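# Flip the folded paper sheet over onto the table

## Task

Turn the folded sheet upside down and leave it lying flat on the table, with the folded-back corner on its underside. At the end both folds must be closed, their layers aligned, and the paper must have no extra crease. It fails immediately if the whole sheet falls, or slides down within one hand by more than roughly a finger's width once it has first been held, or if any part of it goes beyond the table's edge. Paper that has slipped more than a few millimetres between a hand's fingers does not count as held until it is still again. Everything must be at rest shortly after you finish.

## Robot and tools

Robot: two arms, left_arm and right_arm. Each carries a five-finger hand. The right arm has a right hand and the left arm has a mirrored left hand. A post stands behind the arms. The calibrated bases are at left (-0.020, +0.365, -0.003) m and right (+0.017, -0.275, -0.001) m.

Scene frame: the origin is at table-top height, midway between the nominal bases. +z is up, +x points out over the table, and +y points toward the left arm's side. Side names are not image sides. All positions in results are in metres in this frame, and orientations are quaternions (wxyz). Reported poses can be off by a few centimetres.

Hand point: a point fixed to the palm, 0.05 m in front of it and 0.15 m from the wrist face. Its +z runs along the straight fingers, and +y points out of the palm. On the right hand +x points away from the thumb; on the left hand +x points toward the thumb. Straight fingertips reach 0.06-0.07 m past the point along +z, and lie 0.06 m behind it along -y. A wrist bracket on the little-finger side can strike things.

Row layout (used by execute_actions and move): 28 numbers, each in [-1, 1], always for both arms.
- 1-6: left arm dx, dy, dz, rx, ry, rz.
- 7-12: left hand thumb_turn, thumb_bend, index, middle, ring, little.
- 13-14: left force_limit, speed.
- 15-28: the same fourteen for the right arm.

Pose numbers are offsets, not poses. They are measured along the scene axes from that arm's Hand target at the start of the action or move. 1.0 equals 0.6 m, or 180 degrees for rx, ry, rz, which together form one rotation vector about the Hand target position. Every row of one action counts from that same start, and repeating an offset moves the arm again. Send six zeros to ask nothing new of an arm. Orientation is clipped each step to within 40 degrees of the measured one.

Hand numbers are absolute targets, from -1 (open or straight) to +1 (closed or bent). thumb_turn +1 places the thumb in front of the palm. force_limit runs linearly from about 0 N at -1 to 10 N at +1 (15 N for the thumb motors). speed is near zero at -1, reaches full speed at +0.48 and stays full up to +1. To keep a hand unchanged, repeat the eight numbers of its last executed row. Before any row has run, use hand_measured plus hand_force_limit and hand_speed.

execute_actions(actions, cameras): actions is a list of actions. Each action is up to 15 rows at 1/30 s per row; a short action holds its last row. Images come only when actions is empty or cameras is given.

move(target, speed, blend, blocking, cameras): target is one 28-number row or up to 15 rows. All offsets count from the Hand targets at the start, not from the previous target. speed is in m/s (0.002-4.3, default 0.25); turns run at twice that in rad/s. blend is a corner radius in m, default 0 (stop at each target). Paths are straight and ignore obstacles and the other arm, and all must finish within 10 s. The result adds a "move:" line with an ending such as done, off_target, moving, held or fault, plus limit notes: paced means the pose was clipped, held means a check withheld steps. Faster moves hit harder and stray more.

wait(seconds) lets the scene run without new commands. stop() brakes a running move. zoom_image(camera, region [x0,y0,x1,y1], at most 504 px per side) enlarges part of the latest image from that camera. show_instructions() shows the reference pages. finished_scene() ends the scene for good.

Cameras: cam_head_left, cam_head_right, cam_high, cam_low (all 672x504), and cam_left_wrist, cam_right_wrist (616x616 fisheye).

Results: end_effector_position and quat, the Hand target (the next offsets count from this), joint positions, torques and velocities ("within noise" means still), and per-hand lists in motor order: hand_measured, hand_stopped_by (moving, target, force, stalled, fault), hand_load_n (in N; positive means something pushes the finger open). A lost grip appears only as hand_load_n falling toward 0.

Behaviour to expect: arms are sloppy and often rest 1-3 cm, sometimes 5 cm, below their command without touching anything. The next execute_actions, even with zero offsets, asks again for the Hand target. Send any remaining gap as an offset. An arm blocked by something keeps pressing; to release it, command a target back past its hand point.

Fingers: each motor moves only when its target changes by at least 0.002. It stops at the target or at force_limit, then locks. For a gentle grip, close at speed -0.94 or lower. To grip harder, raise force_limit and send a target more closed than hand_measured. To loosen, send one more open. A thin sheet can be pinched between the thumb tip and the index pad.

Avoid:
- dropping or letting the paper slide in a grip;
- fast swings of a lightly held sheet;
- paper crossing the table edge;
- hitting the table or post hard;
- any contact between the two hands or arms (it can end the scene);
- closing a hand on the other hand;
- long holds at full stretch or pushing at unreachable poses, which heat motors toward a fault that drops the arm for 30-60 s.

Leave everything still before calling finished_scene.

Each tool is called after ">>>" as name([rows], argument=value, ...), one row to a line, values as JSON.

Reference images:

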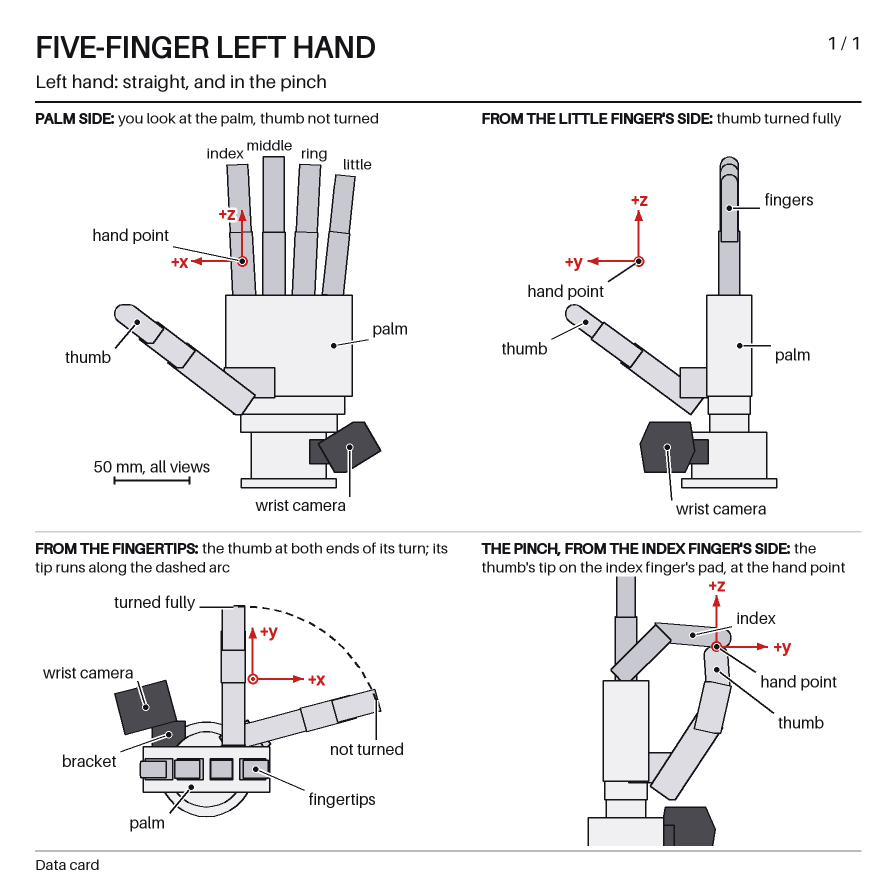

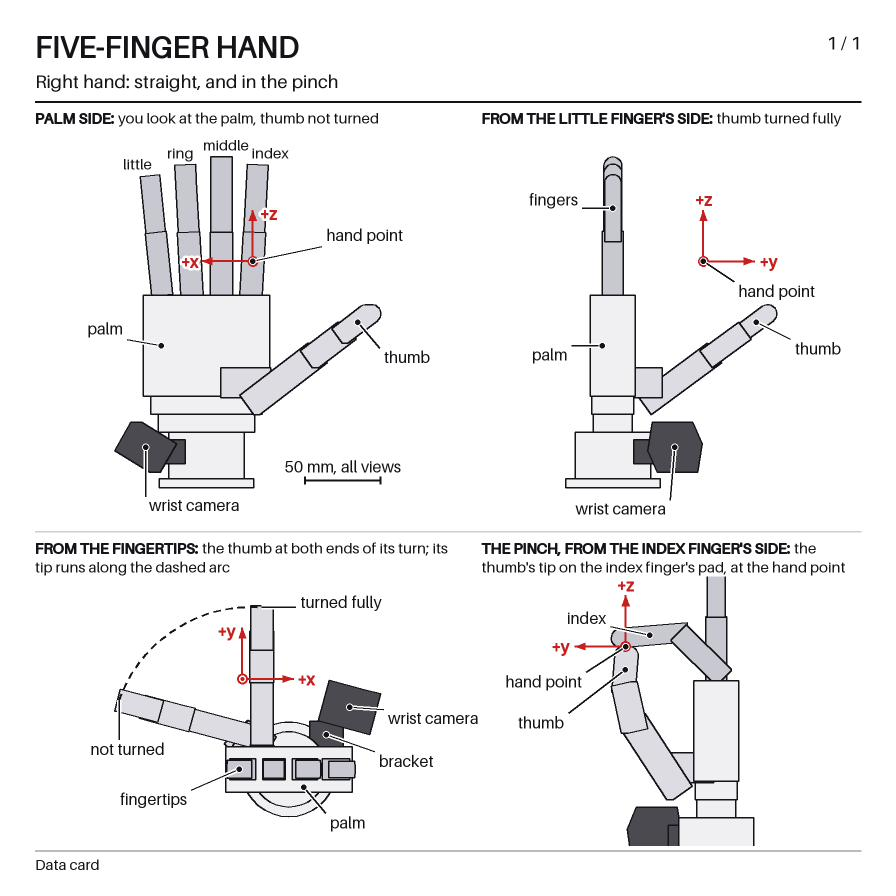

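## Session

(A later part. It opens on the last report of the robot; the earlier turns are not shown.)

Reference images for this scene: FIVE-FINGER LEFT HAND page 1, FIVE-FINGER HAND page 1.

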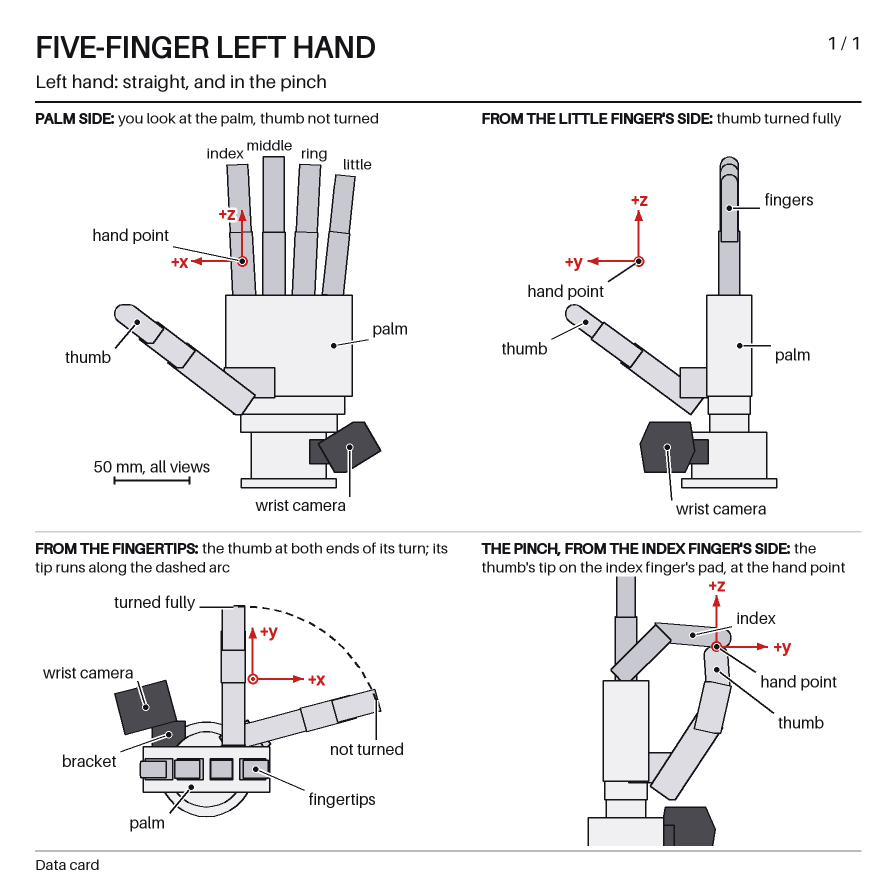

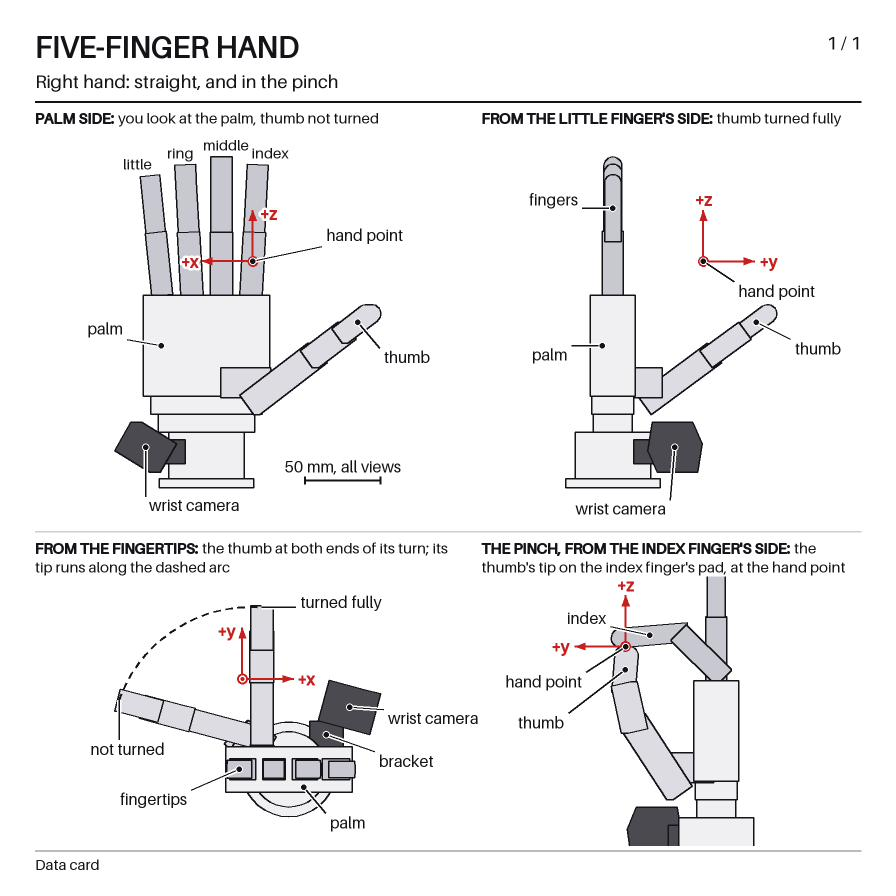

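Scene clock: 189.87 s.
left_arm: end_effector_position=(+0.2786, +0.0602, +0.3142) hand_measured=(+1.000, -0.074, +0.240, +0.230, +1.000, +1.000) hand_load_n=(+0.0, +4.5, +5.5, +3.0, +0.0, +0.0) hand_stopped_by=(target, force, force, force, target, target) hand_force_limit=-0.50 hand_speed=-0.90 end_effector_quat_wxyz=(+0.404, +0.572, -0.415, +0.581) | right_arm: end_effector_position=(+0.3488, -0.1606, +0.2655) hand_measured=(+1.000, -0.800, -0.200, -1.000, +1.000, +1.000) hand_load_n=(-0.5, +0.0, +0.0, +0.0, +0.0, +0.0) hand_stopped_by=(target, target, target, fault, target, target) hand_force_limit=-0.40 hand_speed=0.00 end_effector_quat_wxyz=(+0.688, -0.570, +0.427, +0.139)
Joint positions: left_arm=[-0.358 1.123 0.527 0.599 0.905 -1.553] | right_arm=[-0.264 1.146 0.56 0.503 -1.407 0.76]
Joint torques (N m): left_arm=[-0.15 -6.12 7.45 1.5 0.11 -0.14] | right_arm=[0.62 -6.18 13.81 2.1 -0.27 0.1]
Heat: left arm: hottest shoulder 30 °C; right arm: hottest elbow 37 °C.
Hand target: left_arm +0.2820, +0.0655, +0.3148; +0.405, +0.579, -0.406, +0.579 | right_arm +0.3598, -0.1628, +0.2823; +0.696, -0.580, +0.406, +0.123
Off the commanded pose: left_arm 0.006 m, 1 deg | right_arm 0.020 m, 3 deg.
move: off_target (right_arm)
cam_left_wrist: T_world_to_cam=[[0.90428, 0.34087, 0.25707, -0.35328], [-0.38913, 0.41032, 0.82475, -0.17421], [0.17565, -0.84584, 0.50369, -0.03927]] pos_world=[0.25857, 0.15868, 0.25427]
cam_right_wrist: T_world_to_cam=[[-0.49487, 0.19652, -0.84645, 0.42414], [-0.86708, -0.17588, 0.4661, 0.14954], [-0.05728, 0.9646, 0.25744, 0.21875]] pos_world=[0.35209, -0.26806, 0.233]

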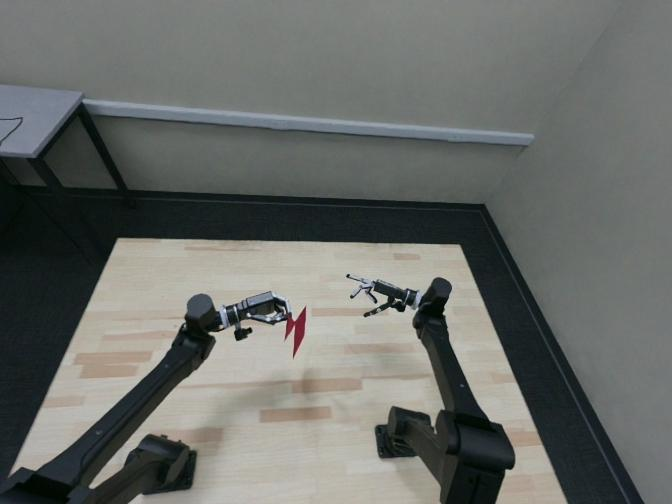

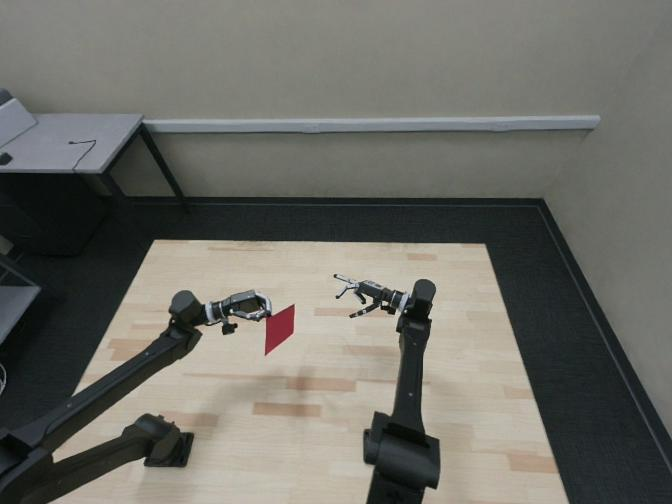

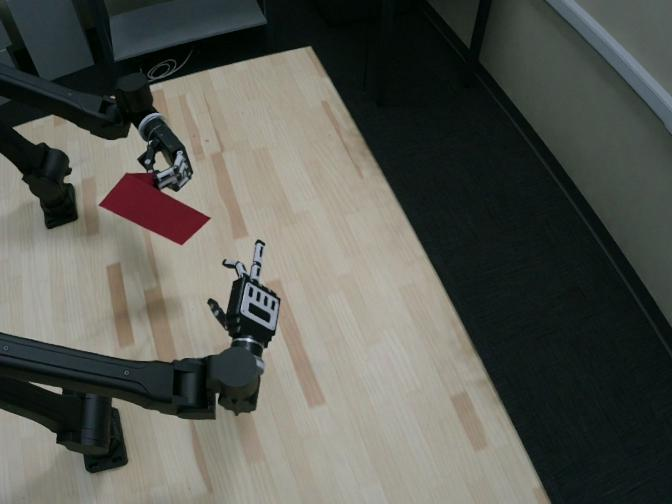

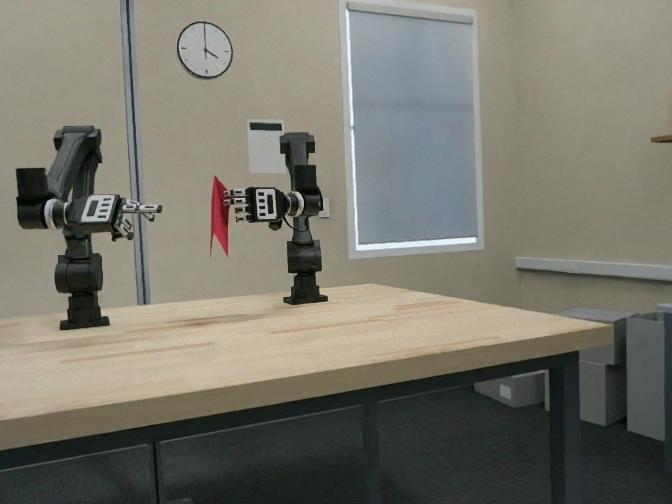

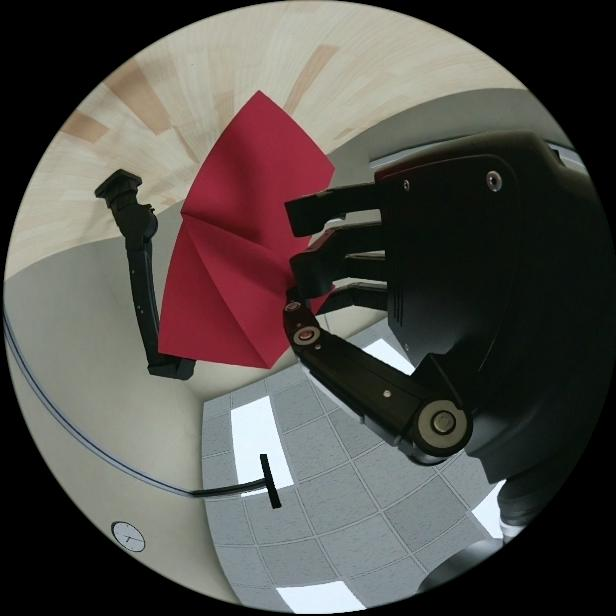

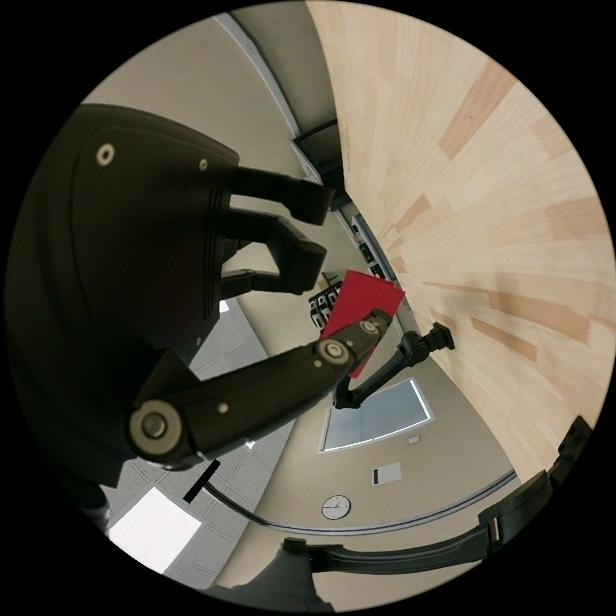

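>>> move(target=[0,0,0,0,0,0,1,0.15,0.35,0.35,1,1,-0.5,-0.9,-0.09,0.083,0.022,0,0,0,1,-0.8,-0.2,-1,1,1,-0.4,0], speed=0.15, cameras=["cam_right_wrist","cam_low","cam_head_left","cam_high"])

>>> zoom_image(camera="cam_right_wrist", region=[220, 160, 440, 380])

Scene clock: 194.10 s.
left_arm: end_effector_position=(+0.2786, +0.0602, +0.3142) hand_measured=(+1.000, -0.074, +0.240, +0.230, +1.000, +1.000) hand_load_n=(+0.0, +4.0, +5.5, +3.5, +0.0, +0.0) hand_stopped_by=(target, force, force, force, target, target) hand_force_limit=-0.50 hand_speed=-0.90 end_effector_quat_wxyz=(+0.404, +0.572, -0.415, +0.581) | right_arm: end_effector_position=(+0.3080, -0.1143, +0.2944) hand_measured=(+1.000, -0.800, -0.200, -1.000, +1.000, +1.000) hand_load_n=(+0.0, +0.0, +0.0, +0.0, +0.0, +0.0) hand_stopped_by=(target, target, target, fault, target, target) hand_force_limit=-0.40 hand_speed=0.00 end_effector_quat_wxyz=(+0.697, -0.582, +0.402, +0.117)
Joint positions: left_arm=[-0.358 1.123 0.527 0.599 0.905 -1.553] | right_arm=[-0.14 0.921 0.5 0.419 -1.289 0.77]
Joint torques (N m): left_arm=[-0.21 -6.07 7.45 1.51 0.11 -0.14] | right_arm=[0.5 -4.78 10.36 0.88 0.02 0.17]
Heat: left arm: hottest shoulder 30 °C; right arm: hottest elbow 36 °C.
Hand target: left_arm +0.2820, +0.0655, +0.3148; +0.405, +0.579, -0.406, +0.579 | right_arm +0.3058, -0.1130, +0.2955; +0.696, -0.580, +0.406, +0.123
Off the commanded pose: left_arm 0.006 m, 1 deg | right_arm 0.003 m, 1 deg.
move: done
cam_right_wrist: T_world_to_cam=[[-0.43563, 0.17759, -0.88243, 0.40941], [-0.89653, -0.17313, 0.40775, 0.13547], [-0.08036, 0.96876, 0.23463, 0.17857]] pos_world=[0.31416, -0.22225, 0.26415]
Images, in order (width x height): cam_head_left 672x504, cam_high 672x504, cam_low 672x504, cam_right_wrist 616x616.

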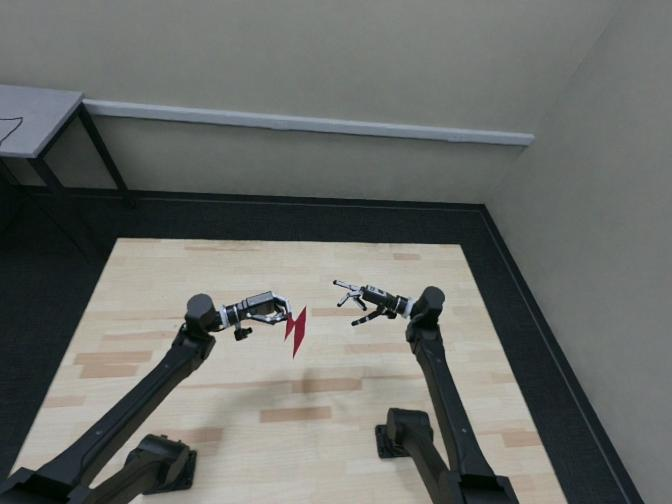

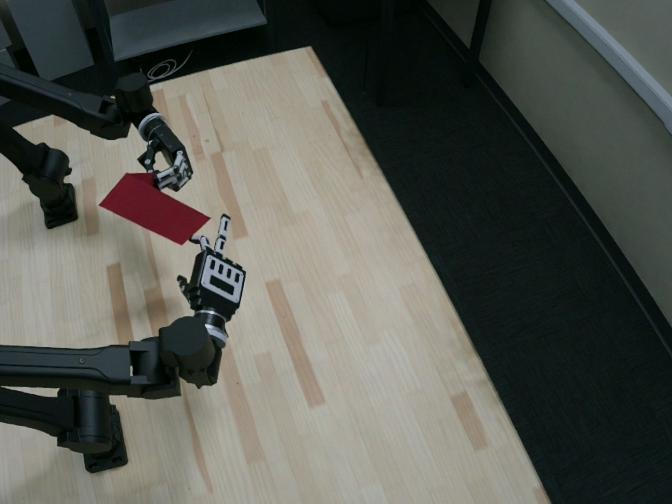

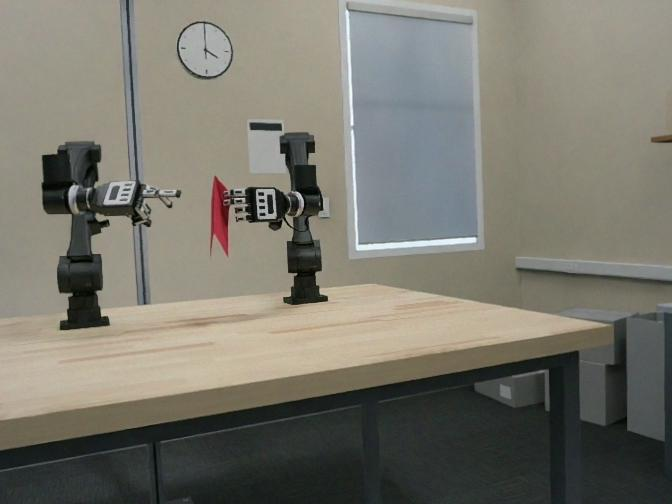

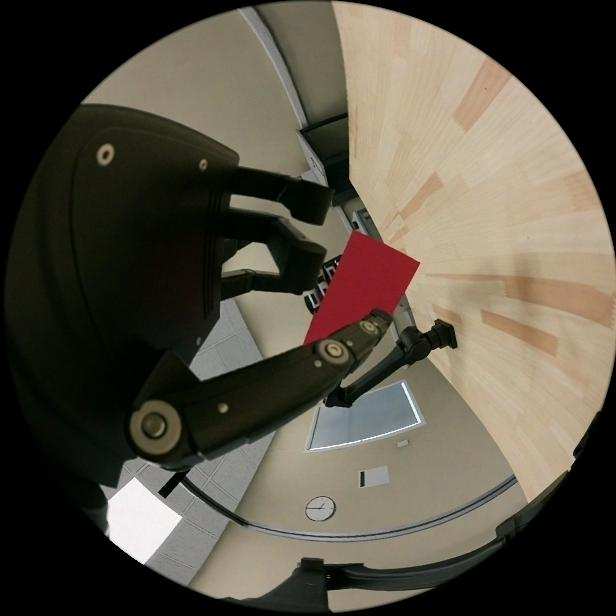

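Scaled by 2.291 from the camera's image (finer frame: 880x880).

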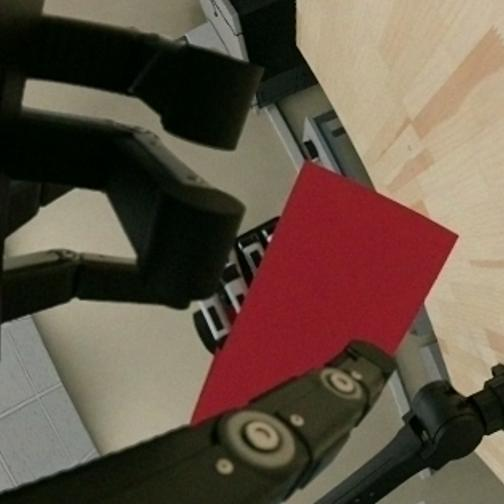

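>>> move(target=[0,0,0,0,0,0,1,0.15,0.35,0.35,1,1,-0.5,-0.9,0.022,0.132,-0.032,0,0,0,1,-0.8,-0.2,-1,1,1,-0.4,0], speed=0.1, cameras=["cam_right_wrist","cam_low","cam_head_left","cam_high","cam_left_wrist"])

>>> zoom_image(camera="cam_right_wrist", region=[220, 160, 440, 380])

>>> zoom_image(camera="cam_head_left", region=[240, 260, 360, 370])

>>> zoom_image(camera="cam_low", region=[130, 160, 270, 270])

>>> zoom_image(camera="cam_high", region=[90, 130, 250, 270])

Scene clock: 199.73 s.
left_arm: end_effector_position=(+0.2786, +0.0602, +0.3142) hand_measured=(+1.000, -0.074, +0.240, +0.230, +1.000, +1.000) hand_load_n=(+0.0, +4.5, +5.5, +3.0, +0.0, +0.0) hand_stopped_by=(target, force, force, force, target, target) hand_force_limit=-0.50 hand_speed=-0.90 end_effector_quat_wxyz=(+0.404, +0.572, -0.415, +0.581) | right_arm: end_effector_position=(+0.3185, -0.0347, +0.2756) hand_measured=(+1.000, -0.800, -0.200, -1.000, +1.000, +1.000) hand_load_n=(+0.0, +0.0, +0.0, -0.5, +0.0, +0.0) hand_stopped_by=(target, target, target, fault, target, target) hand_force_limit=-0.40 hand_speed=0.00 end_effector_quat_wxyz=(+0.693, -0.582, +0.408, +0.122)
Joint positions: left_arm=[-0.358 1.123 0.527 0.599 0.905 -1.553] | right_arm=[0.151 0.99 0.488 0.483 -0.999 0.77]
Joint torques (N m): left_arm=[-0.21 -6.07 7.45 1.51 0.11 -0.14] | right_arm=[0.56 -4.6 10.06 2.56 -0.01 0.15]
Heat: left arm: hottest shoulder 30 °C; right arm: hottest elbow 36 °C.
Hand target: left_arm +0.2820, +0.0655, +0.3148; +0.405, +0.579, -0.406, +0.579 | right_arm +0.3190, -0.0338, +0.2763; +0.696, -0.580, +0.406, +0.123
Off the commanded pose: left_arm 0.006 m, 1 deg | right_arm 0.001 m, 0 deg.
move: done
cam_left_wrist: T_world_to_cam=[[0.90428, 0.34087, 0.25707, -0.35328], [-0.38913, 0.41032, 0.82475, -0.17421], [0.17565, -0.84584, 0.50369, -0.03927]] pos_world=[0.25857, 0.15868, 0.25427]
cam_right_wrist: T_world_to_cam=[[-0.4506, 0.17451, -0.8755, 0.38607], [-0.88931, -0.17343, 0.42314, 0.15968], [-0.078, 0.96926, 0.23334, 0.10633]] pos_world=[0.32426, -0.14274, 0.24563]
Images, in order (width x height): cam_head_left 672x504, cam_high 672x504, cam_low 672x504, cam_left_wrist 616x616, cam_right_wrist 616x616.

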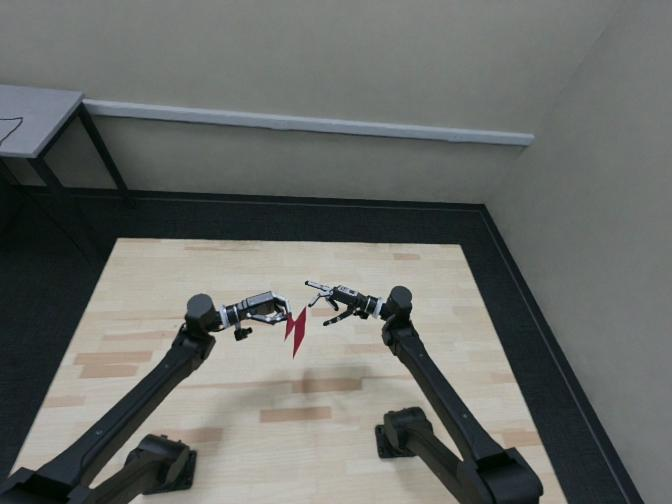

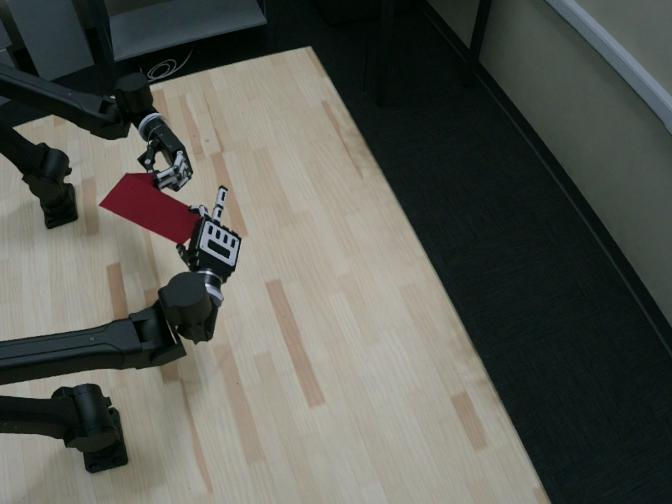

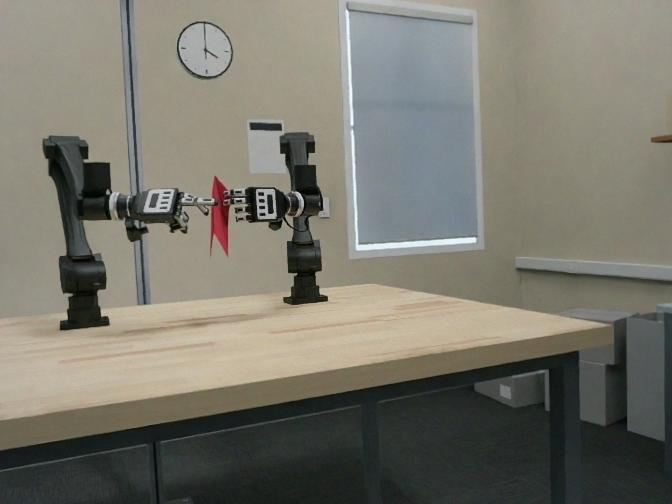

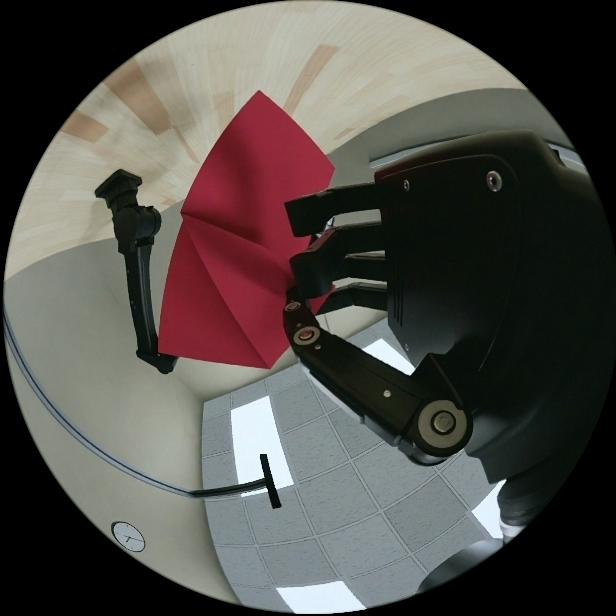

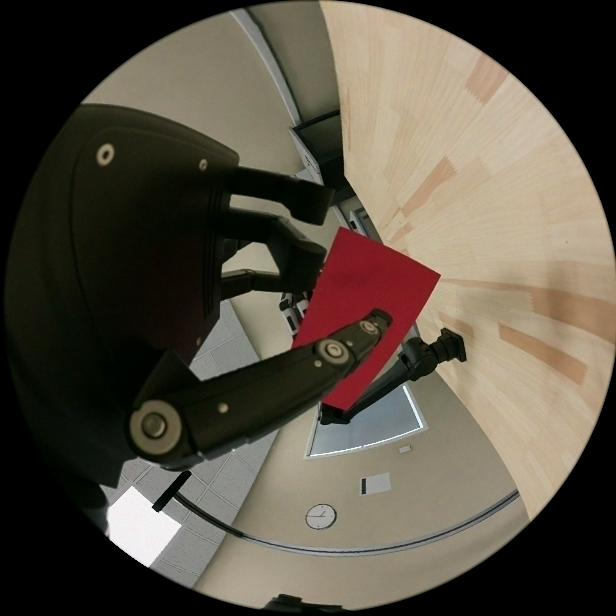

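Scaled by 2.291 from the camera's image (finer frame: 880x880).

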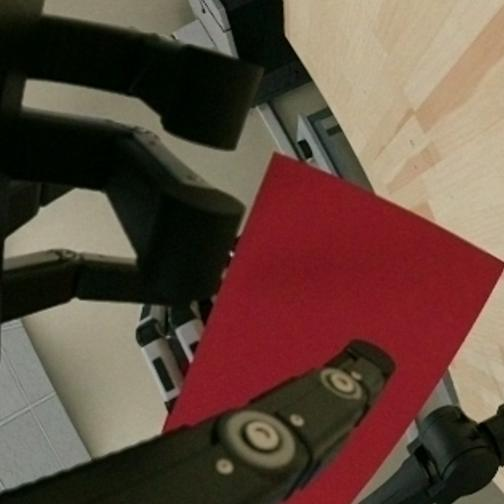

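Scaled by 4.200.

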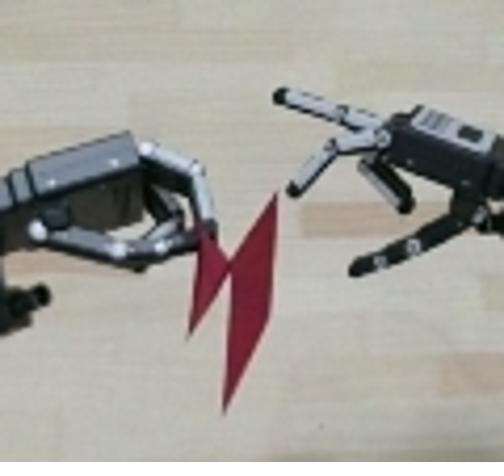

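Scaled by 3.600.

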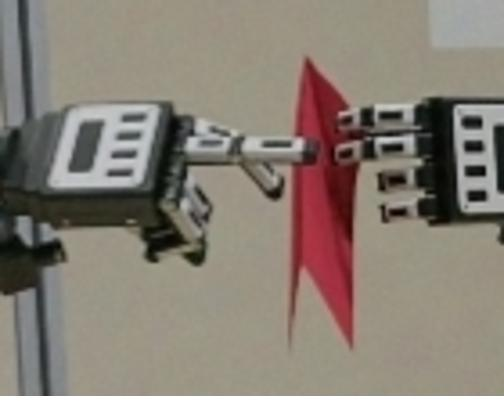

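Scaled by 3.150.

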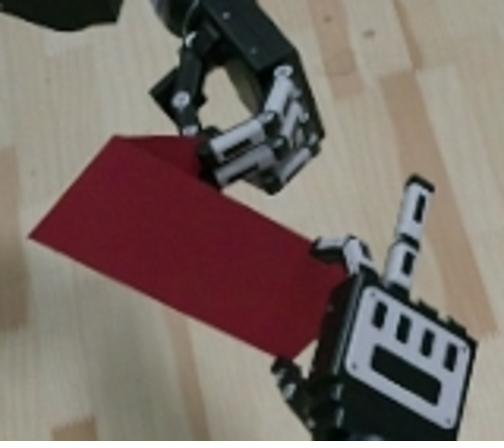

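>>> move(target=[0,0,0,0,0,0,1,0.15,0.35,0.35,1,1,-0.5,-0.9,0.038,0.069,0.003,0,0,0,1,-0.8,-0.2,-1,1,1,-0.4,0], speed=0.08, cameras=["cam_right_wrist","cam_low","cam_head_left","cam_high","cam_left_wrist"])

>>> zoom_image(camera="cam_right_wrist", region=[220, 160, 440, 380])

>>> zoom_image(camera="cam_head_left", region=[240, 260, 360, 370])

>>> zoom_image(camera="cam_low", region=[130, 160, 270, 270])

>>> zoom_image(camera="cam_left_wrist", region=[200, 140, 400, 340])

Scene clock: 205.83 s.
left_arm: end_effector_position=(+0.2786, +0.0602, +0.3142) hand_measured=(+1.000, -0.074, +0.240, +0.230, +1.000, +1.000) hand_load_n=(+0.0, +4.5, +5.0, +3.0, +0.0, +0.0) hand_stopped_by=(target, force, force, force, target, target) hand_force_limit=-0.50 hand_speed=-0.90 end_effector_quat_wxyz=(+0.404, +0.572, -0.415, +0.581) | right_arm: end_effector_position=(+0.3301, +0.0021, +0.2536) hand_measured=(+1.000, -0.800, -0.200, -1.000, +1.000, +1.000) hand_load_n=(+0.0, +0.0, +0.0, +0.0, +0.0, +0.0) hand_stopped_by=(target, target, target, fault, target, target) hand_force_limit=-0.40 hand_speed=0.00 end_effector_quat_wxyz=(+0.679, -0.583, +0.426, +0.131)
Joint positions: left_arm=[-0.358 1.123 0.527 0.599 0.905 -1.553] | right_arm=[0.269 1.089 0.503 0.519 -0.877 0.77]
Joint torques (N m): left_arm=[-0.21 -6.12 7.45 1.51 0.11 -0.14] | right_arm=[0.91 -5.77 14.24 2.76 0.01 0.19]
Heat: left arm: hottest shoulder 30 °C; right arm: hottest elbow 35 °C.
Hand target: left_arm +0.2820, +0.0655, +0.3148; +0.405, +0.579, -0.406, +0.579 | right_arm +0.3418, +0.0076, +0.2781; +0.696, -0.580, +0.406, +0.123
Off the commanded pose: left_arm 0.006 m, 1 deg | right_arm 0.028 m, 3 deg.
move: off_target (right_arm)
cam_left_wrist: T_world_to_cam=[[0.90428, 0.34087, 0.25707, -0.35328], [-0.38913, 0.41032, 0.82475, -0.17421], [0.17565, -0.84584, 0.50369, -0.03927]] pos_world=[0.25857, 0.15868, 0.25427]
cam_right_wrist: T_world_to_cam=[[-0.49085, 0.16331, -0.8558, 0.37395], [-0.86886, -0.1643, 0.46699, 0.16781], [-0.06434, 0.9728, 0.22254, 0.07498]] pos_world=[0.33418, -0.10644, 0.22497]
Images, in order (width x height): cam_head_left 672x504, cam_high 672x504, cam_low 672x504, cam_left_wrist 616x616, cam_right_wrist 616x616.

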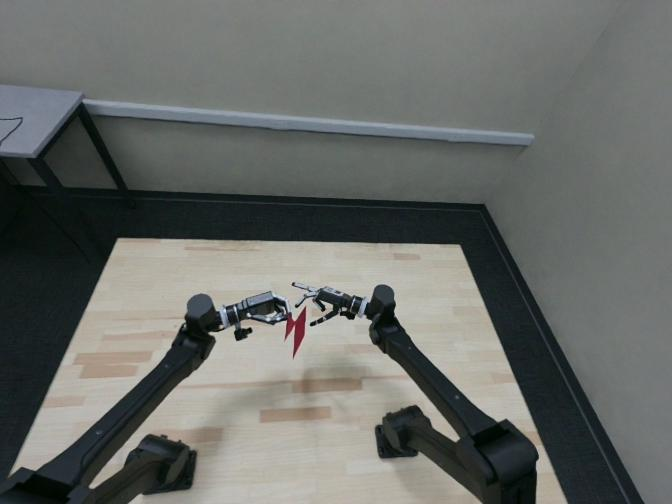

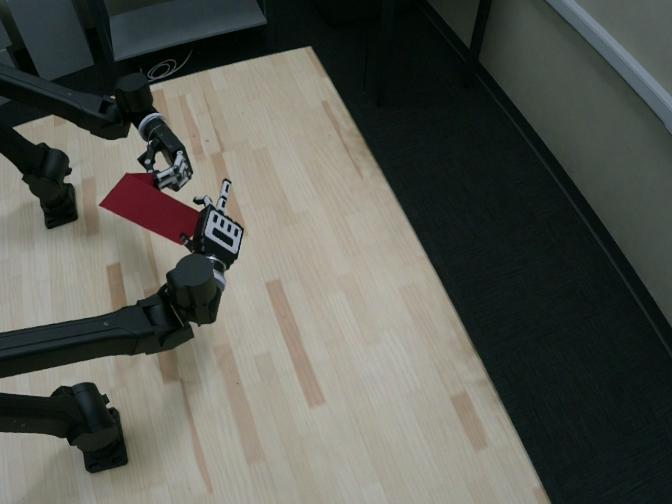

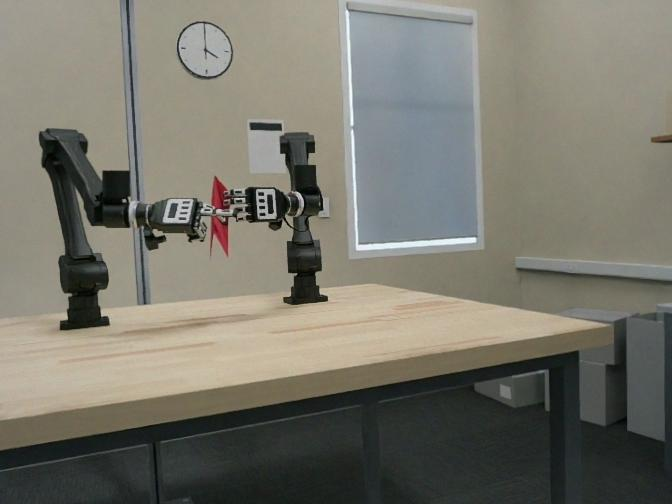

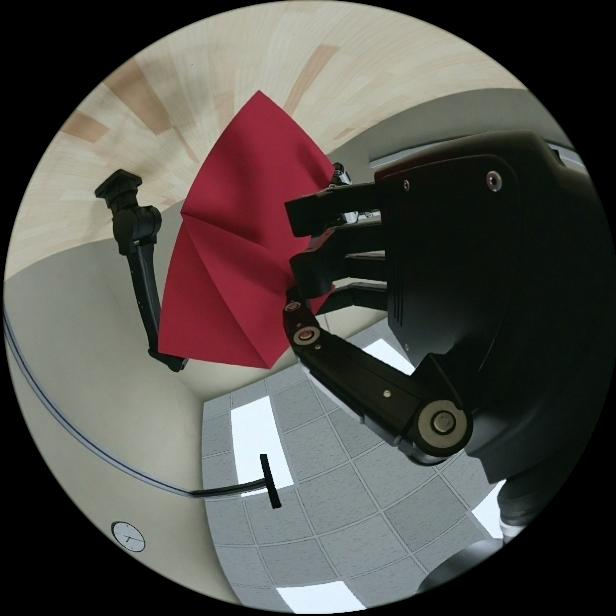

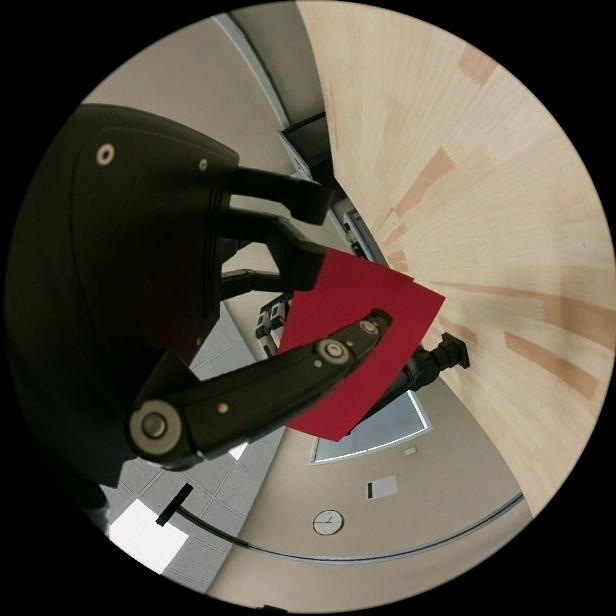

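Scaled by 2.291 from the camera's image (finer frame: 880x880).

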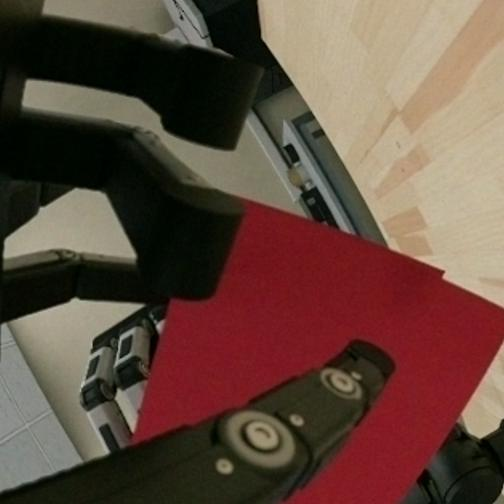

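Scaled by 4.200.

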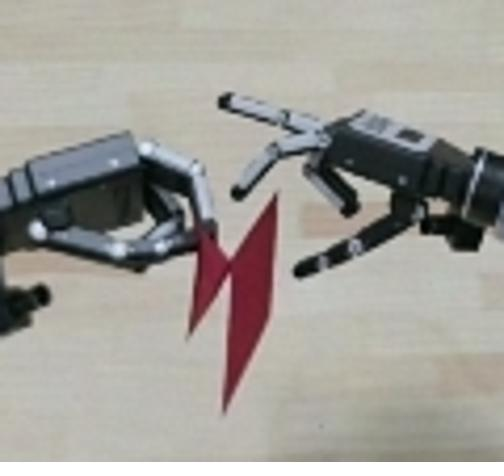

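Scaled by 3.600.

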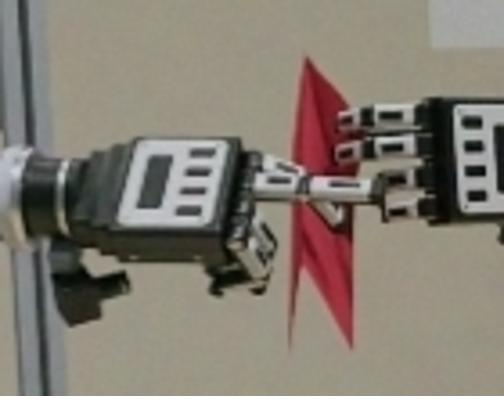

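Scaled by 2.520 from the camera's image (finer frame: 880x880).

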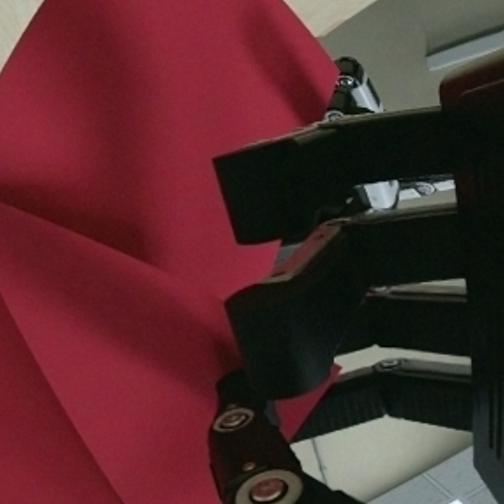

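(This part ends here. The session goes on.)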